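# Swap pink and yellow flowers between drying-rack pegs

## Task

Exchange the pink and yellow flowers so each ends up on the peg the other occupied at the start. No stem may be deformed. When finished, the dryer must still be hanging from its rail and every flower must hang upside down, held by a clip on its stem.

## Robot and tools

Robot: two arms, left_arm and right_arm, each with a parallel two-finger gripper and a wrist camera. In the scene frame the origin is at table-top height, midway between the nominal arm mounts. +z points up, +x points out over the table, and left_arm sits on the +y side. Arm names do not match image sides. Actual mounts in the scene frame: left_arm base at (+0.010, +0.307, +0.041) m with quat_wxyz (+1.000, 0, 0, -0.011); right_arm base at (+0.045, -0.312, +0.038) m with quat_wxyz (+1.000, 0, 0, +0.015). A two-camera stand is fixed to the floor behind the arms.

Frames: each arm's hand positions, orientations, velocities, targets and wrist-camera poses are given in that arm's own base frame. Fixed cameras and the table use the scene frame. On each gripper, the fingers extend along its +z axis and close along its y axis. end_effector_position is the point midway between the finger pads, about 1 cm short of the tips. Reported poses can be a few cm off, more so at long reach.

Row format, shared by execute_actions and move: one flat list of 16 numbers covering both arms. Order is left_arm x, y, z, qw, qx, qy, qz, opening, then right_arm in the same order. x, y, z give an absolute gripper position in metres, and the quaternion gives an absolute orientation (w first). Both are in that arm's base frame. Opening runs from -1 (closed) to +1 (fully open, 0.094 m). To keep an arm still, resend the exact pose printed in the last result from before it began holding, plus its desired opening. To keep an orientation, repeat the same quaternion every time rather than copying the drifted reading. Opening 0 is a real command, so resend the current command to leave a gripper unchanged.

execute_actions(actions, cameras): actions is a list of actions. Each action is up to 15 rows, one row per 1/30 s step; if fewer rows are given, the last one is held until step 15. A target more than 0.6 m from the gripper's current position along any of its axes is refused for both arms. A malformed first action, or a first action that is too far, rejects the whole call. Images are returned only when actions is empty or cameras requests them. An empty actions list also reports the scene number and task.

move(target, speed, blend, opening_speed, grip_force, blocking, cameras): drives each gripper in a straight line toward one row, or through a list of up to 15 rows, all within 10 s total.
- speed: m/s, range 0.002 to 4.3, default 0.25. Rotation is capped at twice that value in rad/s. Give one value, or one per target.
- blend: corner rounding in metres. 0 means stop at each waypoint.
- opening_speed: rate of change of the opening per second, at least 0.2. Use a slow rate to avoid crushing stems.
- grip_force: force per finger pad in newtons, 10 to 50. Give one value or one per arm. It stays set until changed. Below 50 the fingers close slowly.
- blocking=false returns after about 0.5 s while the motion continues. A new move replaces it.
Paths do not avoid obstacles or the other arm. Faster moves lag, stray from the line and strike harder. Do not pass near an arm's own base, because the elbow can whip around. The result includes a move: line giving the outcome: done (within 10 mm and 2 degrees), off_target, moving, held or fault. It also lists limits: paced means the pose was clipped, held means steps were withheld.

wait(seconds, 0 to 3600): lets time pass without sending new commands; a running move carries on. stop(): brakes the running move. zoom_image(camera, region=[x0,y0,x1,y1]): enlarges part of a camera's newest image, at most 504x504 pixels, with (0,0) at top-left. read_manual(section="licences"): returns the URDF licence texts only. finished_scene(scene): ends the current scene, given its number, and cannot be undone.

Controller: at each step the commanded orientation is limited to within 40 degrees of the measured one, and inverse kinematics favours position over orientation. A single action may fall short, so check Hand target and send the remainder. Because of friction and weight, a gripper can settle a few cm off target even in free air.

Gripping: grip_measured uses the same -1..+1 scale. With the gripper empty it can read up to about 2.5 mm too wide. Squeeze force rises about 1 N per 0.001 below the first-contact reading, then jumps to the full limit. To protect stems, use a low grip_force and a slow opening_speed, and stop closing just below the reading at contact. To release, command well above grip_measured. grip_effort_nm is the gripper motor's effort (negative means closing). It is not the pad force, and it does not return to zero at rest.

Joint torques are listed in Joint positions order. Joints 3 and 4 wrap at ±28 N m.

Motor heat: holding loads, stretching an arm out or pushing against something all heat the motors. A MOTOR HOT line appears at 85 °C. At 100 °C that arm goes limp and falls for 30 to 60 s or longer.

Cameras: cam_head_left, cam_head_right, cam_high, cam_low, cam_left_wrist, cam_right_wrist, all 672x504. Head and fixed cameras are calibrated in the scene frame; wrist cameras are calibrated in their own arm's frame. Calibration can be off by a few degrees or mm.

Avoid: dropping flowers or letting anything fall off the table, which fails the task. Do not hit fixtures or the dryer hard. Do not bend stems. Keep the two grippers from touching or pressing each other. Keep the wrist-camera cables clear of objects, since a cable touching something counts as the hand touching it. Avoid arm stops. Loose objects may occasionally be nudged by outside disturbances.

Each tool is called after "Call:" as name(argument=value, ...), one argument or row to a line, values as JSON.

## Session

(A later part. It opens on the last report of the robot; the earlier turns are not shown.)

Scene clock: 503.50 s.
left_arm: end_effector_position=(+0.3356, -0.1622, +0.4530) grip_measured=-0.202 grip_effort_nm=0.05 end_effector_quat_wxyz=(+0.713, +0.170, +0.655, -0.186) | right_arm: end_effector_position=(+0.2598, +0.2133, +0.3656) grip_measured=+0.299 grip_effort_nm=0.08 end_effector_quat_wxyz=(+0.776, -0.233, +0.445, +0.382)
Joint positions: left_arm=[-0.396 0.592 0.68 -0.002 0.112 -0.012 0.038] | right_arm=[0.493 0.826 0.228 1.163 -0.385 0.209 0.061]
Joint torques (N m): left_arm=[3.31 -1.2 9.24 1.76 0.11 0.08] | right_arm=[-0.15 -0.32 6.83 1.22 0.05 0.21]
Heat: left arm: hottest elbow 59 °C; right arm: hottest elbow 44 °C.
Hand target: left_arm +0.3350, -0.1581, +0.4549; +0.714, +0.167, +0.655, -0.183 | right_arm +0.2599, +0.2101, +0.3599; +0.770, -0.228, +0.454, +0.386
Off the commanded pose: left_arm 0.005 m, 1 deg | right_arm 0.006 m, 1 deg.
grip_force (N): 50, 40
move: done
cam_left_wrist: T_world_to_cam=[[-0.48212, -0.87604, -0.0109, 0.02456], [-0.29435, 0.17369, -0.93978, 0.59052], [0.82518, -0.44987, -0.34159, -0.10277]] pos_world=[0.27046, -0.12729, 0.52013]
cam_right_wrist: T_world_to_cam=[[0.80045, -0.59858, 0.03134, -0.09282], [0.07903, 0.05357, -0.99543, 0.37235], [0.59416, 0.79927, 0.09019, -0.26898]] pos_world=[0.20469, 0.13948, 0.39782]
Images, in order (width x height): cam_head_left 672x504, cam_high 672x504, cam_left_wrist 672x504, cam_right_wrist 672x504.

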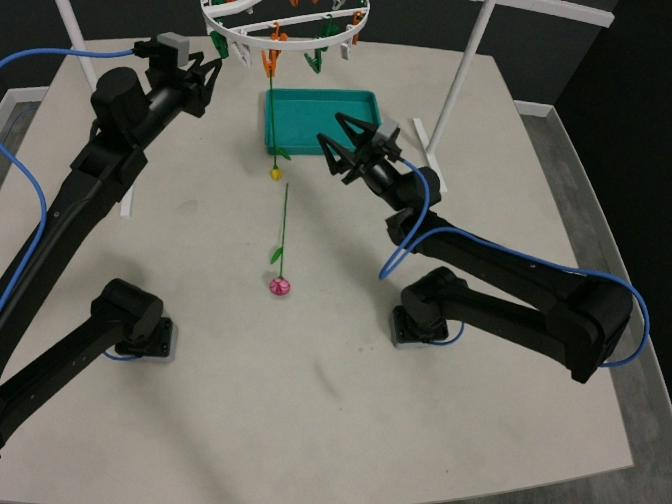

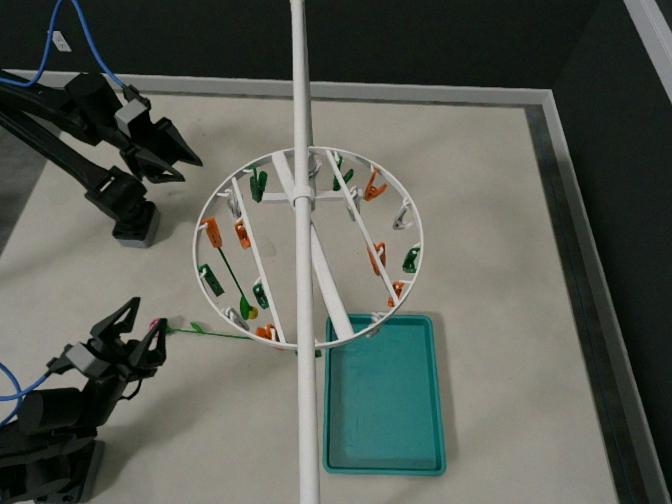

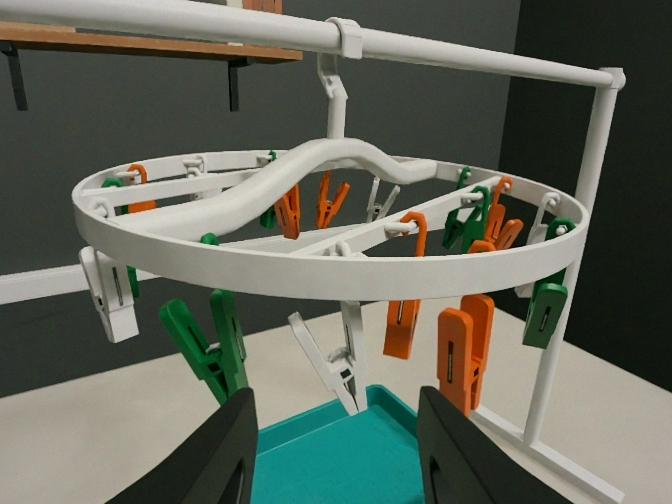

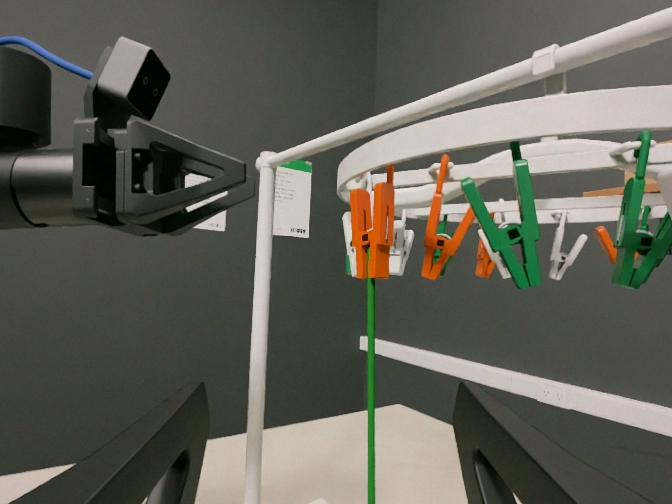

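Call:
move(
  target=[
    [0.32,-0.20,0.25,0.5,0.05,0.86,-0.03,0.2,0.24,0.10,0.42,0.715,-0.1651,0.6551,0.1802,0],
    [0.403,-0.325,0.09,0.2163,0.0298,0.9758,-0.0066,0.2,0.24,0.10,0.42,0.715,-0.1651,0.6551,0.1802,0],
  ],
  speed=0.25,
  blend=0.03,
  cameras=["cam_left_wrist","cam_right_wrist","cam_head_left"],
)

Scene clock: 522.57 s.
left_arm: end_effector_position=(+0.3854, -0.3151, +0.0757) grip_measured=+0.198 grip_effort_nm=0.05 end_effector_quat_wxyz=(+0.206, +0.044, +0.978, +0.004) | right_arm: end_effector_position=(+0.2469, +0.1041, +0.3828) grip_measured=+0.001 grip_effort_nm=-0.07 end_effector_quat_wxyz=(+0.693, -0.161, +0.676, +0.189)
Joint positions: left_arm=[-0.781 1.593 1.035 -0.703 -0.28 -0.648 0.056] | right_arm=[0.221 0.16 0.47 -0.276 -0.279 0.041 0.047]
Joint torques (N m): left_arm=[3.31 -10.4 10.69 0.76 -0.1 -0.07] | right_arm=[-0.26 5.66 13.76 1.7 -0.1 -0.12]
Heat: left arm: hottest elbow 59 °C; right arm: hottest elbow 43 °C.
Hand target: left_arm +0.4023, -0.3244, +0.0903; +0.217, +0.030, +0.976, -0.007 | right_arm +0.2383, +0.0999, +0.4189; +0.715, -0.165, +0.655, +0.180
Off the commanded pose: left_arm 0.025 m, 2 deg | right_arm 0.038 m, 4 deg.
grip_force (N): 50, 40
move: off_target (left_arm, right_arm)
cam_left_wrist: T_world_to_cam=[[-0.09408, -0.99489, -0.03658, -0.27451], [-0.99542, 0.09337, 0.02076, 0.4493], [-0.01724, 0.03836, -0.99911, 0.18667]] pos_world=[0.42463, -0.32222, 0.16714]
cam_right_wrist: T_world_to_cam=[[0.48501, -0.87421, -0.02282, -0.02115], [-0.34688, -0.16837, -0.92267, 0.49664], [0.80277, 0.45542, -0.38491, -0.00941]] pos_world=[0.19009, 0.06941, 0.45413]
Images, in order (width x height): cam_head_left 672x504, cam_left_wrist 672x504, cam_right_wrist 672x504.

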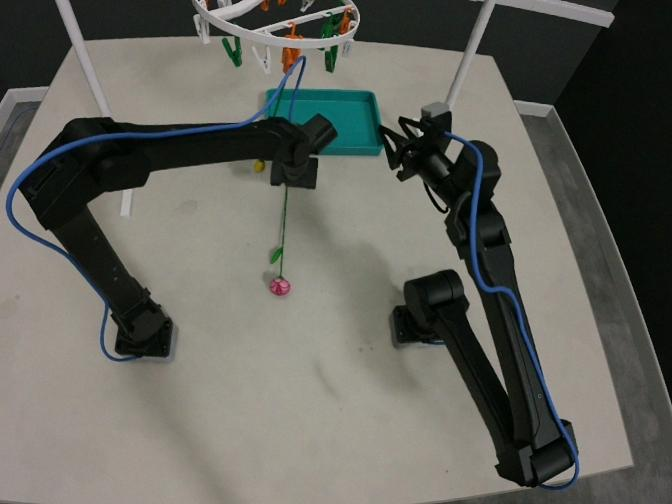

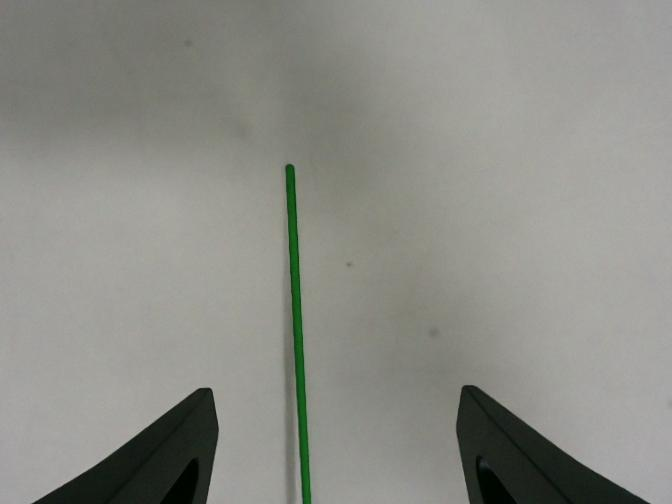

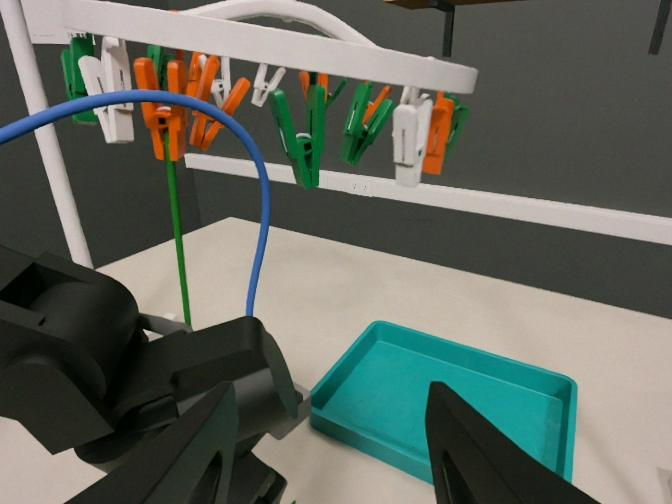

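Call:
move(
  target=[
    [0.403,-0.304,0.05,0.2164,0.0068,0.9763,-0.0015,-0.2,0.24,0.10,0.42,0.715,-0.1651,0.6551,0.1802,0],
    [0.401,-0.304,-0.008,0.2164,0.0068,0.9763,-0.0015,-0.2,0.24,0.10,0.42,0.715,-0.1651,0.6551,0.1802,0],
  ],
  speed=0.1,
  cameras=["cam_left_wrist","cam_low"],
)

Call:
zoom_image(
  camera="cam_low",
  region=[310, 210, 450, 310],
)

Scene clock: 529.43 s.
left_arm: end_effector_position=(+0.3991, -0.3066, +0.0007) grip_measured=-0.198 grip_effort_nm=-0.12 end_effector_quat_wxyz=(+0.218, +0.015, +0.976, -0.004) | right_arm: end_effector_position=(+0.2469, +0.1041, +0.3823) grip_measured=+0.001 grip_effort_nm=-0.08 end_effector_quat_wxyz=(+0.693, -0.161, +0.677, +0.189)
Joint positions: left_arm=[-0.751 1.724 0.952 -0.459 -0.284 -0.672 0.038] | right_arm=[0.221 0.16 0.47 -0.278 -0.279 0.041 0.047]
Joint torques (N m): left_arm=[2.96 -10.52 5.97 1.68 -0.24 -0.08] | right_arm=[-0.21 5.6 13.78 1.81 -0.09 -0.12]
Heat: left arm: hottest elbow 57 °C; right arm: hottest elbow 46 °C.
Hand target: left_arm +0.4008, -0.3039, -0.0078; +0.216, +0.007, +0.976, -0.001 | right_arm +0.2383, +0.0999, +0.4189; +0.715, -0.165, +0.655, +0.180
Off the commanded pose: left_arm 0.009 m, 1 deg | right_arm 0.038 m, 4 deg.
grip_force (N): 50, 40
move: off_target (right_arm)
cam_left_wrist: T_world_to_cam=[[-0.0409, -0.99912, -0.00969, -0.29009], [-0.99915, 0.04095, -0.00512, 0.44911], [0.00552, 0.00947, -0.99994, 0.09376]] pos_world=[0.43634, -0.30911, 0.09324]
Images, in order (width x height): cam_low 672x504, cam_left_wrist 672x504.

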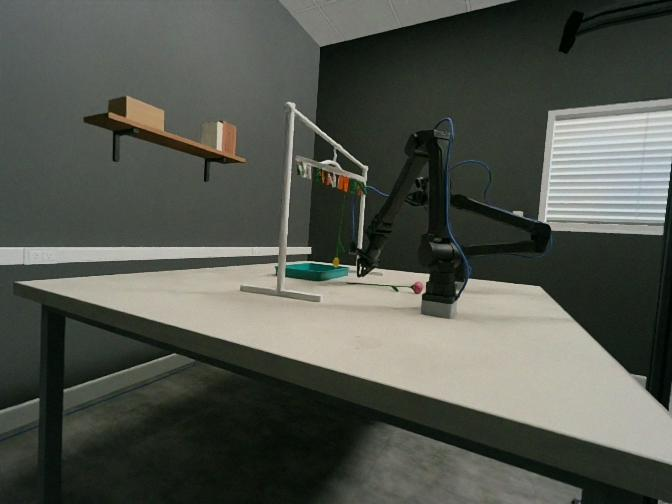

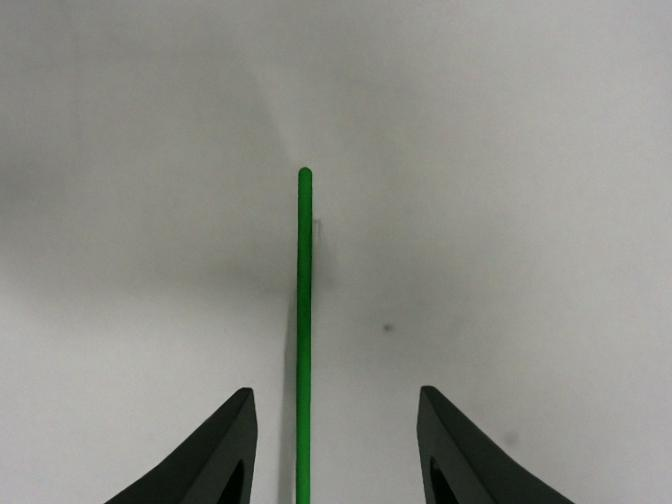

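Scaled by 3.600 from the camera's image (finer frame: 960x720).

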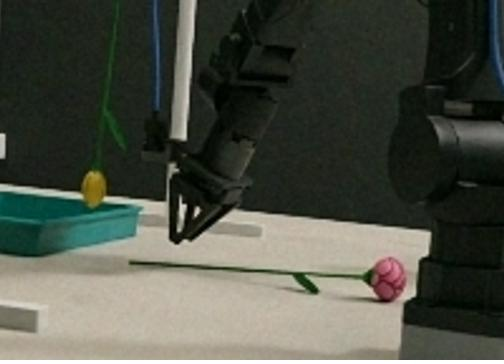

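Call:
move(
  target=[
    [0.392,-0.294,-0.012,0.2164,0.0068,0.9763,-0.0015,-0.2,0.24,0.10,0.42,0.715,-0.1651,0.6551,0.1802,0],
    [0.392,-0.294,-0.040,0.2164,0.0068,0.9763,-0.0015,-0.2,0.24,0.10,0.42,0.715,-0.1651,0.6551,0.1802,0],
  ],
  speed=0.05,
  cameras=["cam_left_wrist","cam_low"],
)

Call:
zoom_image(
  camera="cam_low",
  region=[310, 210, 450, 310],
)

Scene clock: 535.53 s.
left_arm: end_effector_position=(+0.4053, -0.3037, -0.0113) grip_measured=-0.198 grip_effort_nm=-0.12 end_effector_quat_wxyz=(+0.239, +0.005, +0.971, -0.018) | right_arm: end_effector_position=(+0.2469, +0.1041, +0.3823) grip_measured=+0.001 grip_effort_nm=-0.08 end_effector_quat_wxyz=(+0.693, -0.161, +0.677, +0.189)
Joint positions: left_arm=[-0.741 1.742 0.915 -0.351 -0.29 -0.672 0.038] | right_arm=[0.221 0.16 0.47 -0.278 -0.279 0.041 0.047]
Joint torques (N m): left_arm=[2.49 -8.88 4.16 1.35 0.01 -0.04] | right_arm=[-0.21 5.6 13.79 1.83 -0.1 -0.11]
Heat: left arm: hottest elbow 55 °C; right arm: hottest elbow 48 °C.
Hand target: left_arm +0.3913, -0.2933, -0.0384; +0.217, +0.007, +0.976, -0.001 | right_arm +0.2383, +0.0999, +0.4189; +0.715, -0.165, +0.655, +0.180
Off the commanded pose: left_arm 0.033 m, 3 deg | right_arm 0.038 m, 4 deg.
grip_force (N): 50, 40
move: off_target (left_arm, right_arm)
cam_left_wrist: T_world_to_cam=[[-0.02791, -0.99939, 0.02084, -0.29207], [-0.99844, 0.02686, -0.04894, 0.45008], [0.04835, -0.02217, -0.99858, 0.0547]] pos_world=[0.43858, -0.30277, 0.08273]
Images, in order (width x height): cam_low 672x504, cam_left_wrist 672x504.

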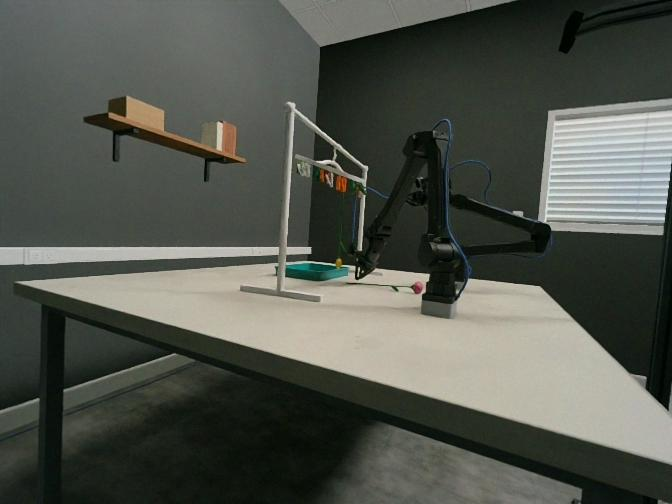

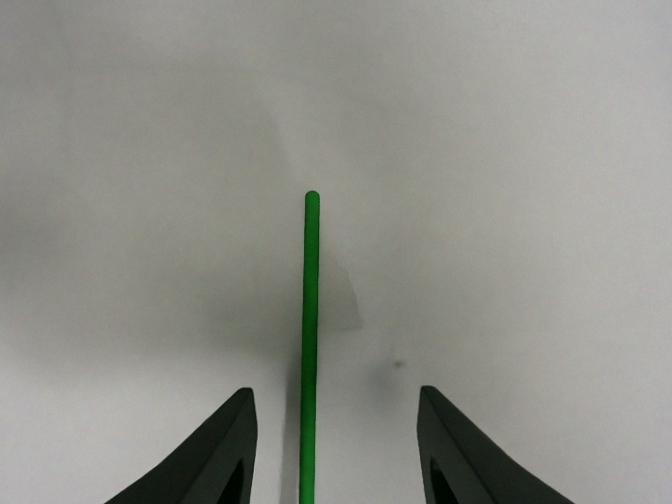

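Scaled by 3.600 from the camera's image (finer frame: 960x720).

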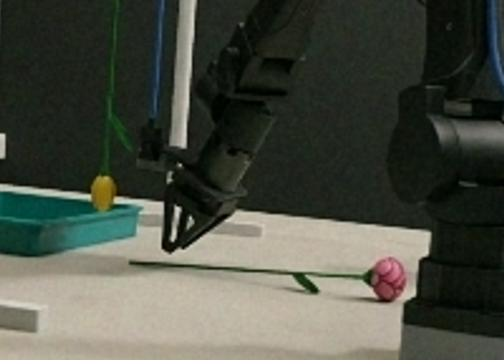

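Call:
move(
  target=[
    [0.380,-0.289,-0.056,0.2164,0.0068,0.9763,-0.0015,-0.2,0.24,0.10,0.42,0.715,-0.1651,0.6551,0.1802,0],
  ],
  speed=0.05,
  cameras=["cam_left_wrist","cam_low"],
)

Call:
zoom_image(
  camera="cam_low",
  region=[310, 210, 450, 310],
)

Scene clock: 538.73 s.
left_arm: end_effector_position=(+0.4072, -0.3034, -0.0134) grip_measured=-0.198 grip_effort_nm=-0.12 end_effector_quat_wxyz=(+0.254, +0.001, +0.967, -0.026) | right_arm: end_effector_position=(+0.2469, +0.1041, +0.3823) grip_measured=+0.001 grip_effort_nm=-0.08 end_effector_quat_wxyz=(+0.693, -0.161, +0.677, +0.189)
Joint positions: left_arm=[-0.741 1.742 0.892 -0.292 -0.299 -0.672 0.038] | right_arm=[0.221 0.16 0.47 -0.278 -0.279 0.041 0.047]
Joint torques (N m): left_arm=[1.73 -7.94 2.65 1.2 0.18 -0.15] | right_arm=[-0.38 5.71 13.74 1.78 -0.09 -0.11]
Heat: left arm: hottest elbow 55 °C; right arm: hottest elbow 49 °C.
Hand target: left_arm +0.3792, -0.2873, -0.0525; +0.217, +0.007, +0.976, -0.001 | right_arm +0.2383, +0.0999, +0.4189; +0.715, -0.165, +0.655, +0.180
Off the commanded pose: left_arm 0.053 m, 5 deg | right_arm 0.038 m, 4 deg.
grip_force (N): 50, 40
move: off_target (left_arm, right_arm)
cam_left_wrist: T_world_to_cam=[[-0.02538, -0.99896, 0.038, -0.29233], [-0.99647, 0.02224, -0.08089, 0.44918], [0.07996, -0.03992, -0.996, 0.03441]] pos_world=[0.43743, -0.30064, 0.08172]
Images, in order (width x height): cam_low 672x504, cam_left_wrist 672x504.

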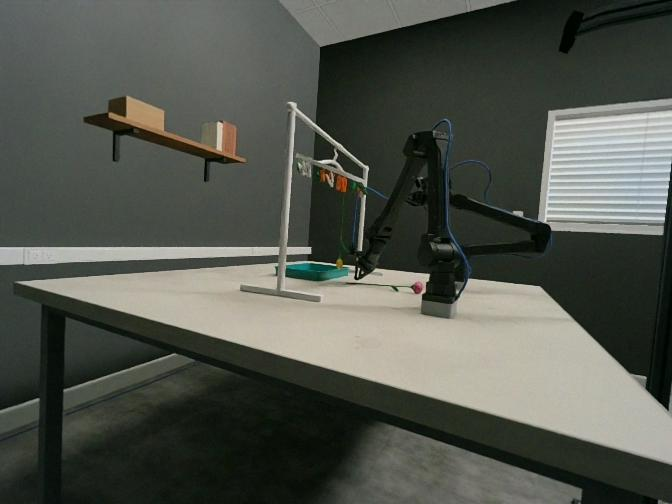

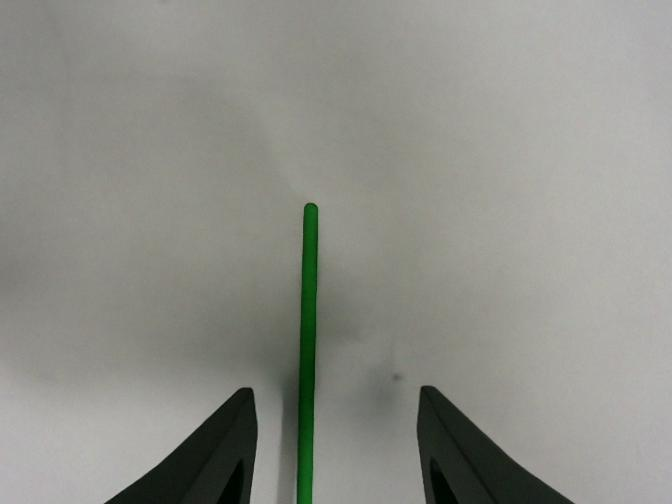

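Scaled by 3.600 from the camera's image (finer frame: 960x720).

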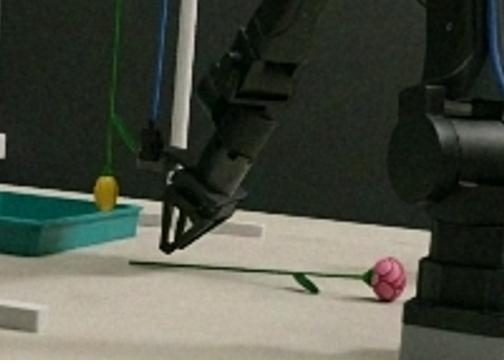

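Call:
move(
  target=[
    [0.37,-0.284,-0.066,0.2164,0.0068,0.9763,-0.0015,-0.2,0.24,0.10,0.42,0.715,-0.1651,0.6551,0.1802,0],
  ],
  speed=0.05,
  cameras=["cam_left_wrist","cam_low"],
)

Call:
zoom_image(
  camera="cam_low",
  region=[310, 210, 450, 310],
)

Scene clock: 542.30 s.
left_arm: end_effector_position=(+0.4041, -0.2989, -0.0187) grip_measured=-0.198 grip_effort_nm=-0.12 end_effector_quat_wxyz=(+0.262, -0.001, +0.965, -0.028) | right_arm: end_effector_position=(+0.2469, +0.1041, +0.3823) grip_measured=+0.001 grip_effort_nm=-0.08 end_effector_quat_wxyz=(+0.693, -0.161, +0.677, +0.189)
Joint positions: left_arm=[-0.741 1.742 0.863 -0.248 -0.306 -0.672 0.038] | right_arm=[0.221 0.16 0.47 -0.278 -0.279 0.041 0.047]
Joint torques (N m): left_arm=[1.2 -7.53 2.06 0.95 0.35 -0.23] | right_arm=[-0.32 5.66 13.76 1.8 -0.09 -0.13]
Heat: left arm: hottest elbow 54 °C; right arm: hottest elbow 50 °C.
Hand target: left_arm +0.3694, -0.2816, -0.0616; +0.217, +0.006, +0.976, -0.001 | right_arm +0.2383, +0.0999, +0.4189; +0.715, -0.165, +0.655, +0.180
Off the commanded pose: left_arm 0.060 m, 6 deg | right_arm 0.038 m, 4 deg.
grip_force (N): 50, 40
move: off_target (left_arm, right_arm)
cam_left_wrist: T_world_to_cam=[[-0.02278, -0.99883, 0.04256, -0.2886], [-0.99515, 0.01859, -0.09655, 0.44361], [0.09565, -0.04455, -0.99442, 0.02181]] pos_world=[0.4328, -0.29554, 0.07681]
Images, in order (width x height): cam_low 672x504, cam_left_wrist 672x504.

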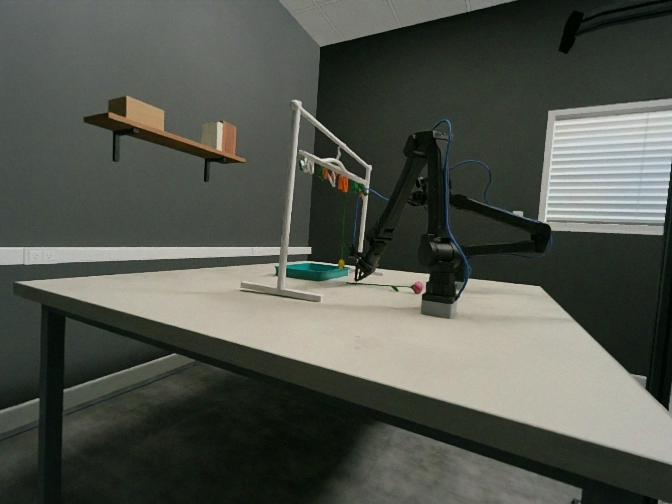

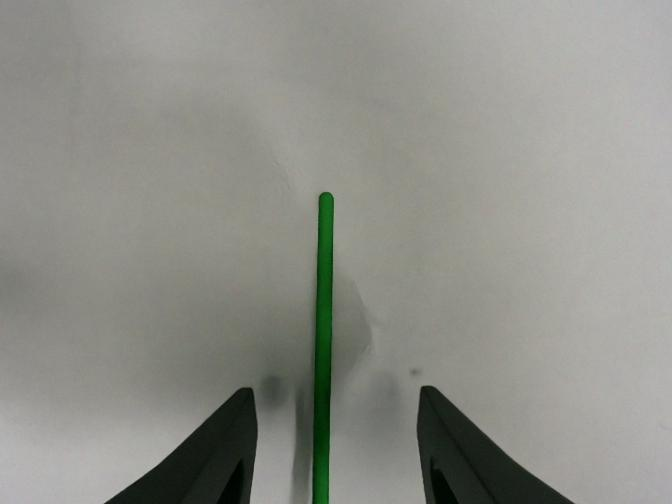

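Scaled by 3.600 from the camera's image (finer frame: 960x720).

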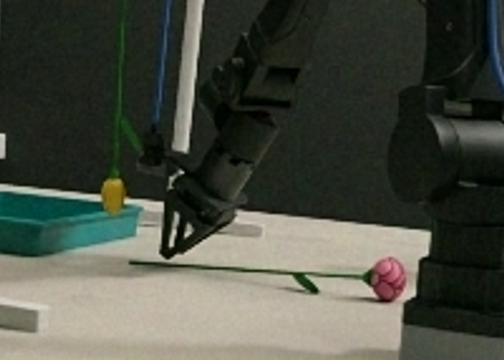

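Call:
execute_actions(
  actions=[],
)

Call:
zoom_image(
  camera="cam_head_left",
  region=[180, 0, 400, 200],
)

Scene clock: 545.40 s.
left_arm: end_effector_position=(+0.4041, -0.2989, -0.0187) grip_measured=-0.198 grip_effort_nm=-0.12 end_effector_quat_wxyz=(+0.262, -0.001, +0.965, -0.028) | right_arm: end_effector_position=(+0.2469, +0.1041, +0.3823) grip_measured=+0.001 grip_effort_nm=-0.08 end_effector_quat_wxyz=(+0.693, -0.161, +0.677, +0.189)
Joint positions: left_arm=[-0.741 1.742 0.863 -0.248 -0.306 -0.672 0.038] | right_arm=[0.221 0.16 0.47 -0.278 -0.279 0.041 0.047]
Joint velocities: within noise
Joint torques (N m): left_arm=[1.26 -7.41 2.07 0.94 0.35 -0.22] | right_arm=[-0.26 5.48 13.75 1.74 -0.1 -0.12]
Heat: left arm: hottest elbow 53 °C; right arm: hottest elbow 51 °C.
Hand target: left_arm +0.3694, -0.2816, -0.0616; +0.217, +0.006, +0.976, -0.001 | right_arm +0.2383, +0.0999, +0.4189; +0.715, -0.165, +0.655, +0.180
Tool commands: left_gripper/opening=-0.2 right_gripper/opening=+0.0
Off the commanded pose: left_arm 0.060 m, 6 deg | right_arm 0.038 m, 4 deg.
grip_force (N): 50, 40
camera_calibration:
cam_left_wrist: T_world_to_cam=[[-0.02278, -0.99883, 0.04256, -0.2886], [-0.99515, 0.01859, -0.09655, 0.44361], [0.09565, -0.04455, -0.99442, 0.02181]] pos_world=[0.4328, -0.29554, 0.07681]
cam_right_wrist: T_world_to_cam=[[0.48496, -0.87423, -0.02304, -0.02101], [-0.34848, -0.16902, -0.92195, 0.49643], [0.80211, 0.45514, -0.38662, -0.00872]] pos_world=[0.19019, 0.06951, 0.45383]

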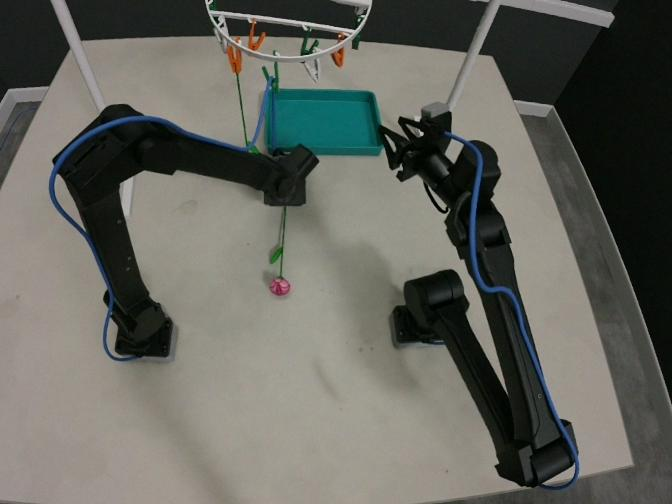

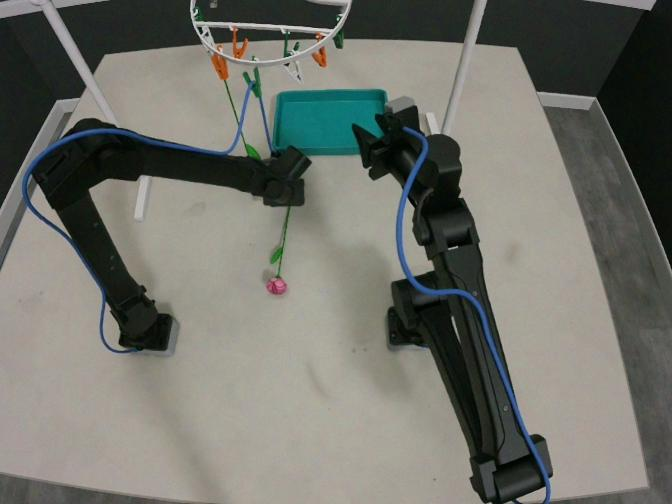

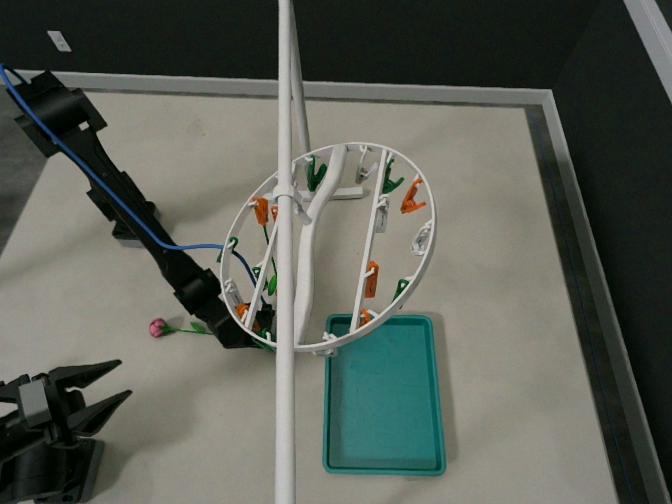

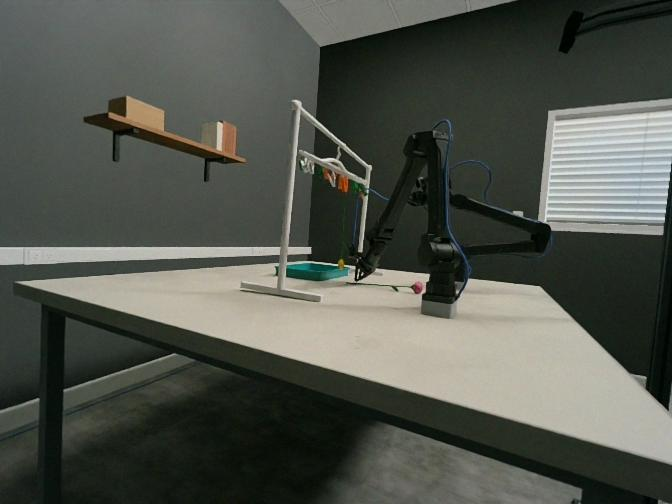

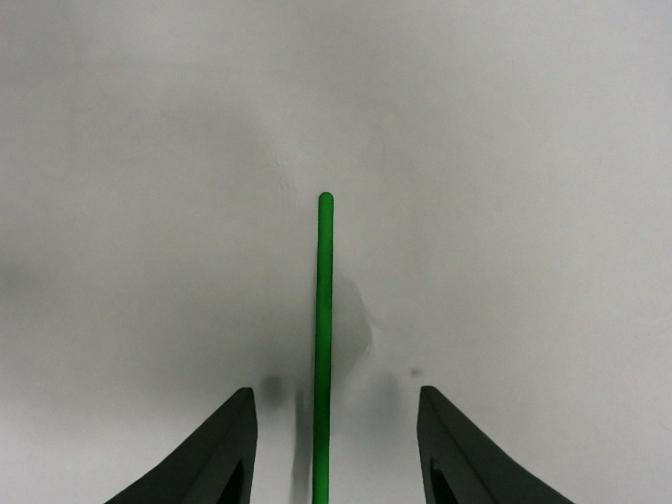

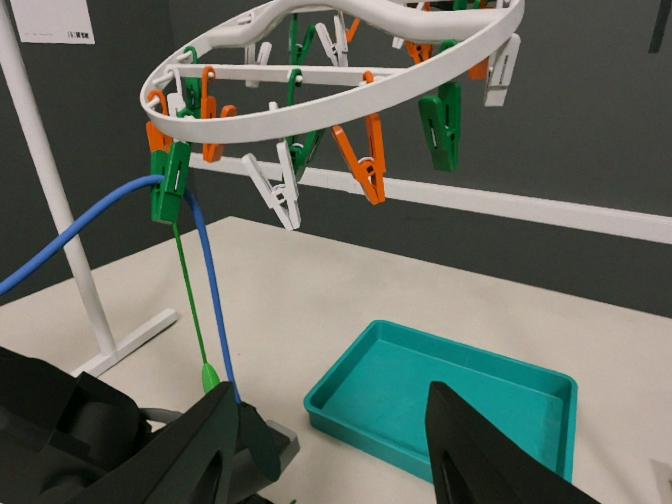

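Scaled by 2.291 from the camera's image (finer frame: 960x720).

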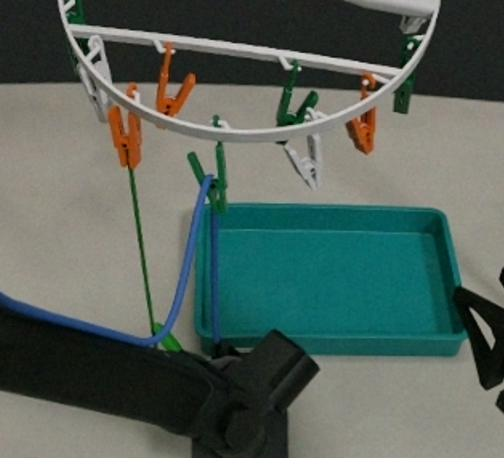

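Call:
move(
  target=[
    [0.403,-0.304,0.05,0.2164,0.0068,0.9763,-0.0015,-0.2,0.24,0.10,0.42,0.715,-0.1651,0.6551,0.1802,0],
    [0.403,-0.325,0.11,0.2163,0.0298,0.9758,-0.0066,0,0.24,0.10,0.42,0.715,-0.1651,0.6551,0.1802,0],
  ],
  speed=0.06,
  blend=0.005,
  cameras=["cam_head_left","cam_head_right","cam_low","cam_right_wrist","cam_high"],
)

Call:
zoom_image(
  camera="cam_head_left",
  region=[180, 0, 400, 200],
)

Scene clock: 553.27 s.
left_arm: end_effector_position=(+0.3908, -0.3062, +0.0808) grip_measured=-0.002 grip_effort_nm=0.05 end_effector_quat_wxyz=(+0.195, +0.025, +0.980, +0.014) | right_arm: end_effector_position=(+0.2469, +0.1041, +0.3823) grip_measured=+0.001 grip_effort_nm=-0.07 end_effector_quat_wxyz=(+0.693, -0.161, +0.677, +0.189)
Joint positions: left_arm=[-0.761 1.596 1.061 -0.757 -0.28 -0.671 0.047] | right_arm=[0.221 0.16 0.47 -0.278 -0.279 0.041 0.047]
Joint torques (N m): left_arm=[1.85 -12.69 10.8 0.61 -0.11 0.16] | right_arm=[-0.26 5.71 13.75 1.76 -0.09 -0.12]
Heat: left arm: hottest elbow 52 °C; right arm: hottest elbow 53 °C.
Hand target: left_arm +0.4019, -0.3240, +0.1102; +0.216, +0.030, +0.976, -0.007 | right_arm +0.2383, +0.0999, +0.4189; +0.715, -0.165, +0.655, +0.180
Off the commanded pose: left_arm 0.037 m, 4 deg | right_arm 0.038 m, 4 deg.
grip_force (N): 50, 40
move: off_target (left_arm, right_arm); target 2's new opening was sent with left_arm's hand 0.037 m and 4 deg from that target
cam_right_wrist: T_world_to_cam=[[0.48496, -0.87423, -0.02304, -0.02101], [-0.34848, -0.16902, -0.92195, 0.49643], [0.80211, 0.45514, -0.38662, -0.00872]] pos_world=[0.19019, 0.06951, 0.45383]
Images, in order (width x height): cam_head_left 672x504, cam_head_right 672x504, cam_high 672x504, cam_low 672x504, cam_right_wrist 672x504.

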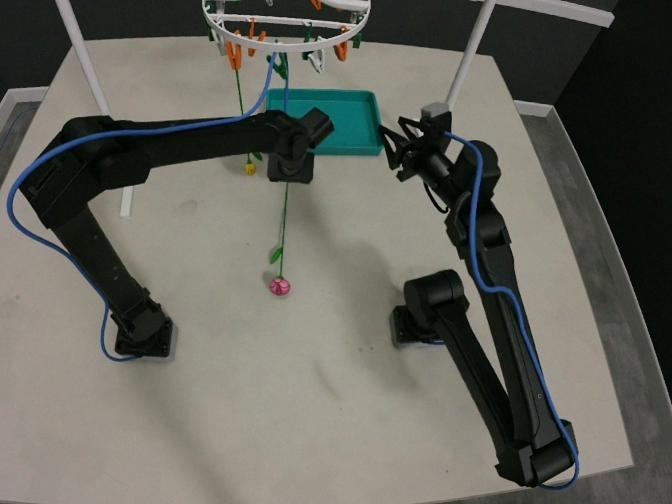

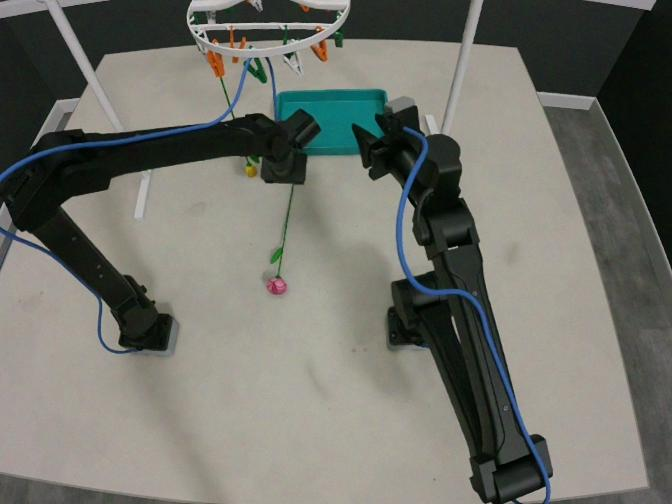

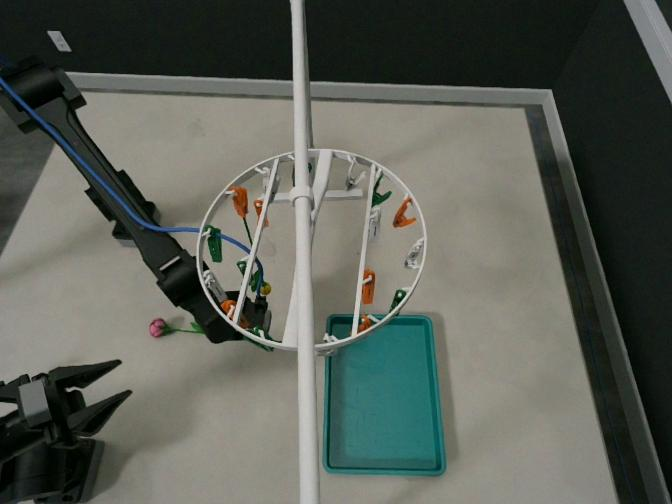

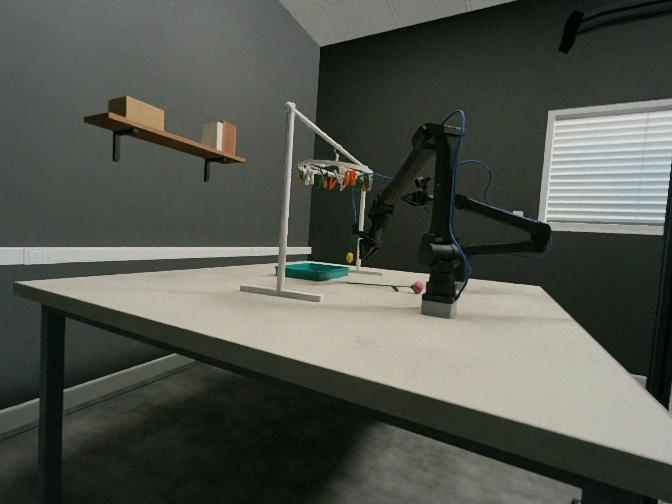

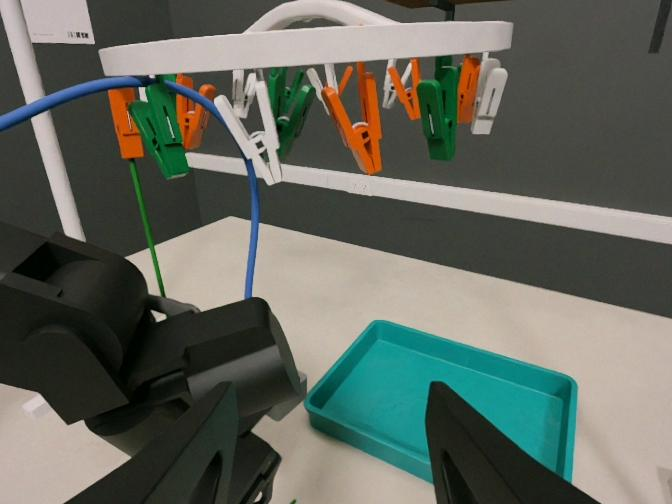

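Scaled by 2.291 from the camera's image (finer frame: 960x720).

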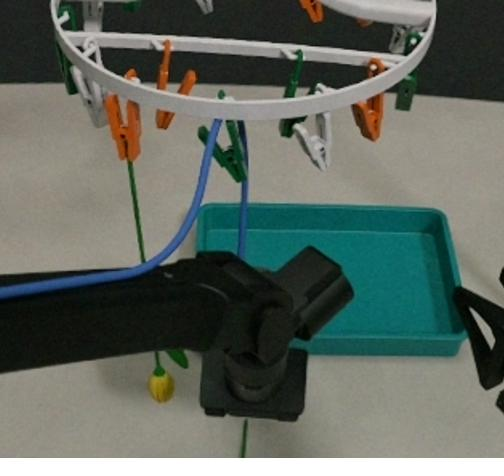

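Call:
move(
  target=[
    [0.36,-0.29,0.10,0.5,0.02,0.866,-0.01,0,0.24,0.10,0.42,0.715,-0.1651,0.6551,0.1802,0],
  ],
  speed=0.08,
  cameras=["cam_head_left","cam_head_right","cam_right_wrist"],
)

Call:
zoom_image(
  camera="cam_head_left",
  region=[180, 0, 400, 200],
)

Scene clock: 562.67 s.
left_arm: end_effector_position=(+0.3715, -0.2880, +0.1049) grip_measured=-0.002 grip_effort_nm=0.05 end_effector_quat_wxyz=(+0.500, +0.010, +0.866, -0.007) | right_arm: end_effector_position=(+0.2469, +0.1041, +0.3823) grip_measured=+0.001 grip_effort_nm=-0.08 end_effector_quat_wxyz=(+0.693, -0.161, +0.677, +0.189)
Joint positions: left_arm=[-0.909 1.436 0.639 0.058 -0.734 -0.549 0.047] | right_arm=[0.221 0.16 0.47 -0.278 -0.279 0.041 0.047]
Joint torques (N m): left_arm=[0.85 -8.59 4.81 2.25 -0.37 0.04] | right_arm=[-0.03 5.66 13.78 1.76 -0.1 -0.13]
Heat: left arm: hottest elbow 53 °C; right arm: hottest elbow 54 °C.
Hand target: left_arm +0.3603, -0.2899, +0.1000; +0.500, +0.020, +0.866, -0.010 | right_arm +0.2383, +0.0999, +0.4189; +0.715, -0.165, +0.655, +0.180
Off the commanded pose: left_arm 0.013 m, 1 deg | right_arm 0.038 m, 4 deg.
grip_force (N): 50, 40
move: off_target (left_arm, right_arm)
cam_right_wrist: T_world_to_cam=[[0.48496, -0.87423, -0.02304, -0.02101], [-0.34848, -0.16902, -0.92195, 0.49643], [0.80211, 0.45514, -0.38662, -0.00872]] pos_world=[0.19019, 0.06951, 0.45383]

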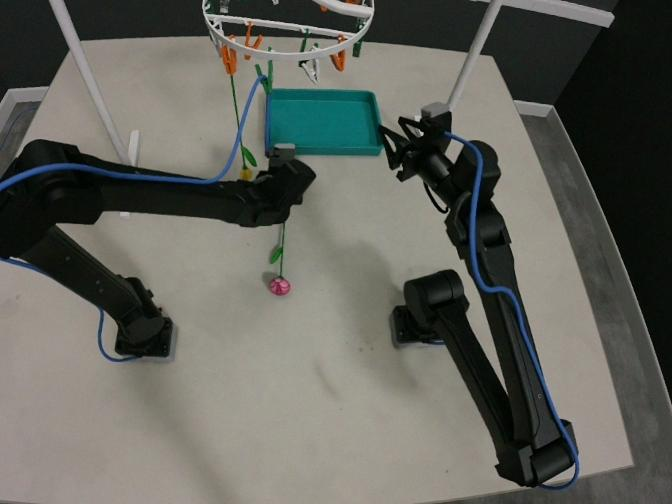

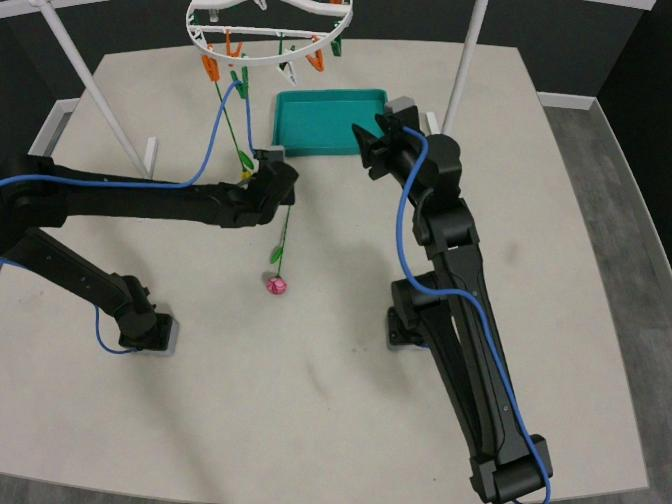

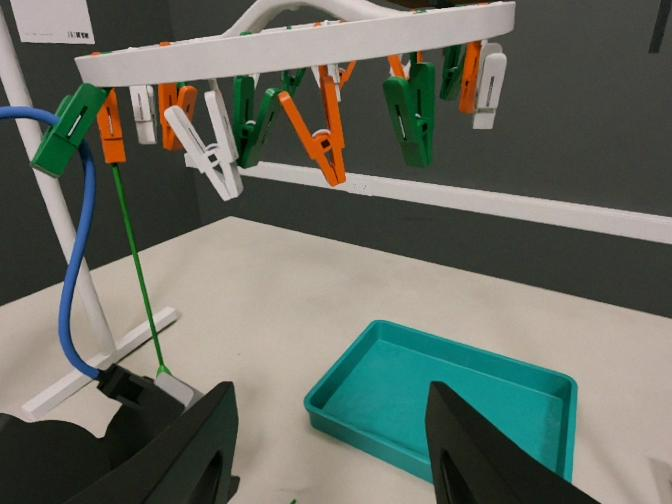

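Scaled by 2.291 from the camera's image (finer frame: 960x720).

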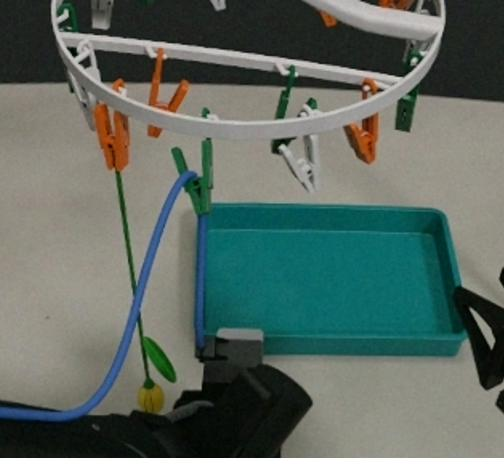

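Call:
zoom_image(
  camera="cam_right_wrist",
  region=[0, 60, 180, 240],
)

Call:
zoom_image(
  camera="cam_head_left",
  region=[230, 40, 310, 120],
)

Call:
zoom_image(
  camera="cam_head_right",
  region=[200, 50, 280, 130],
)

Scaled by 2.800 from the camera's image (finer frame: 960x720).

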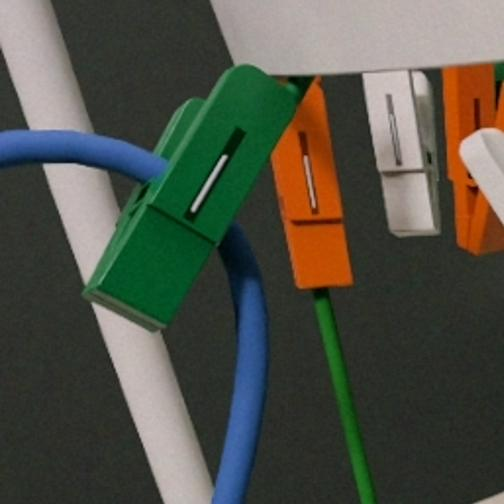

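Scaled by 6.300 from the camera's image (finer frame: 960x720).

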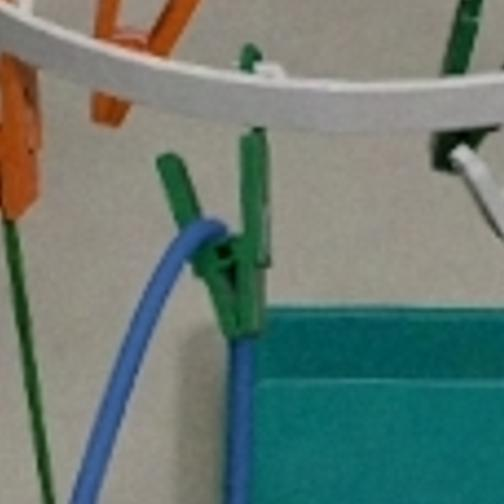

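Scaled by 6.300 from the camera's image (finer frame: 960x720).

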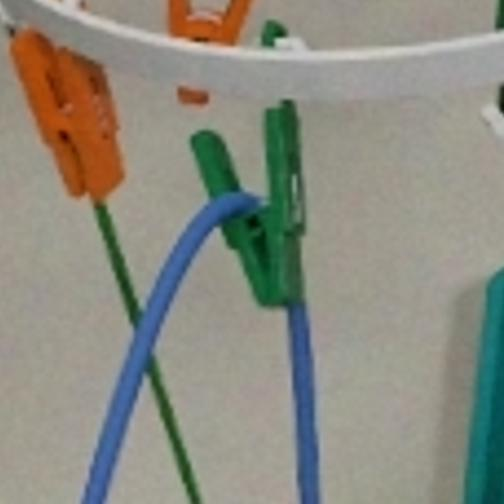

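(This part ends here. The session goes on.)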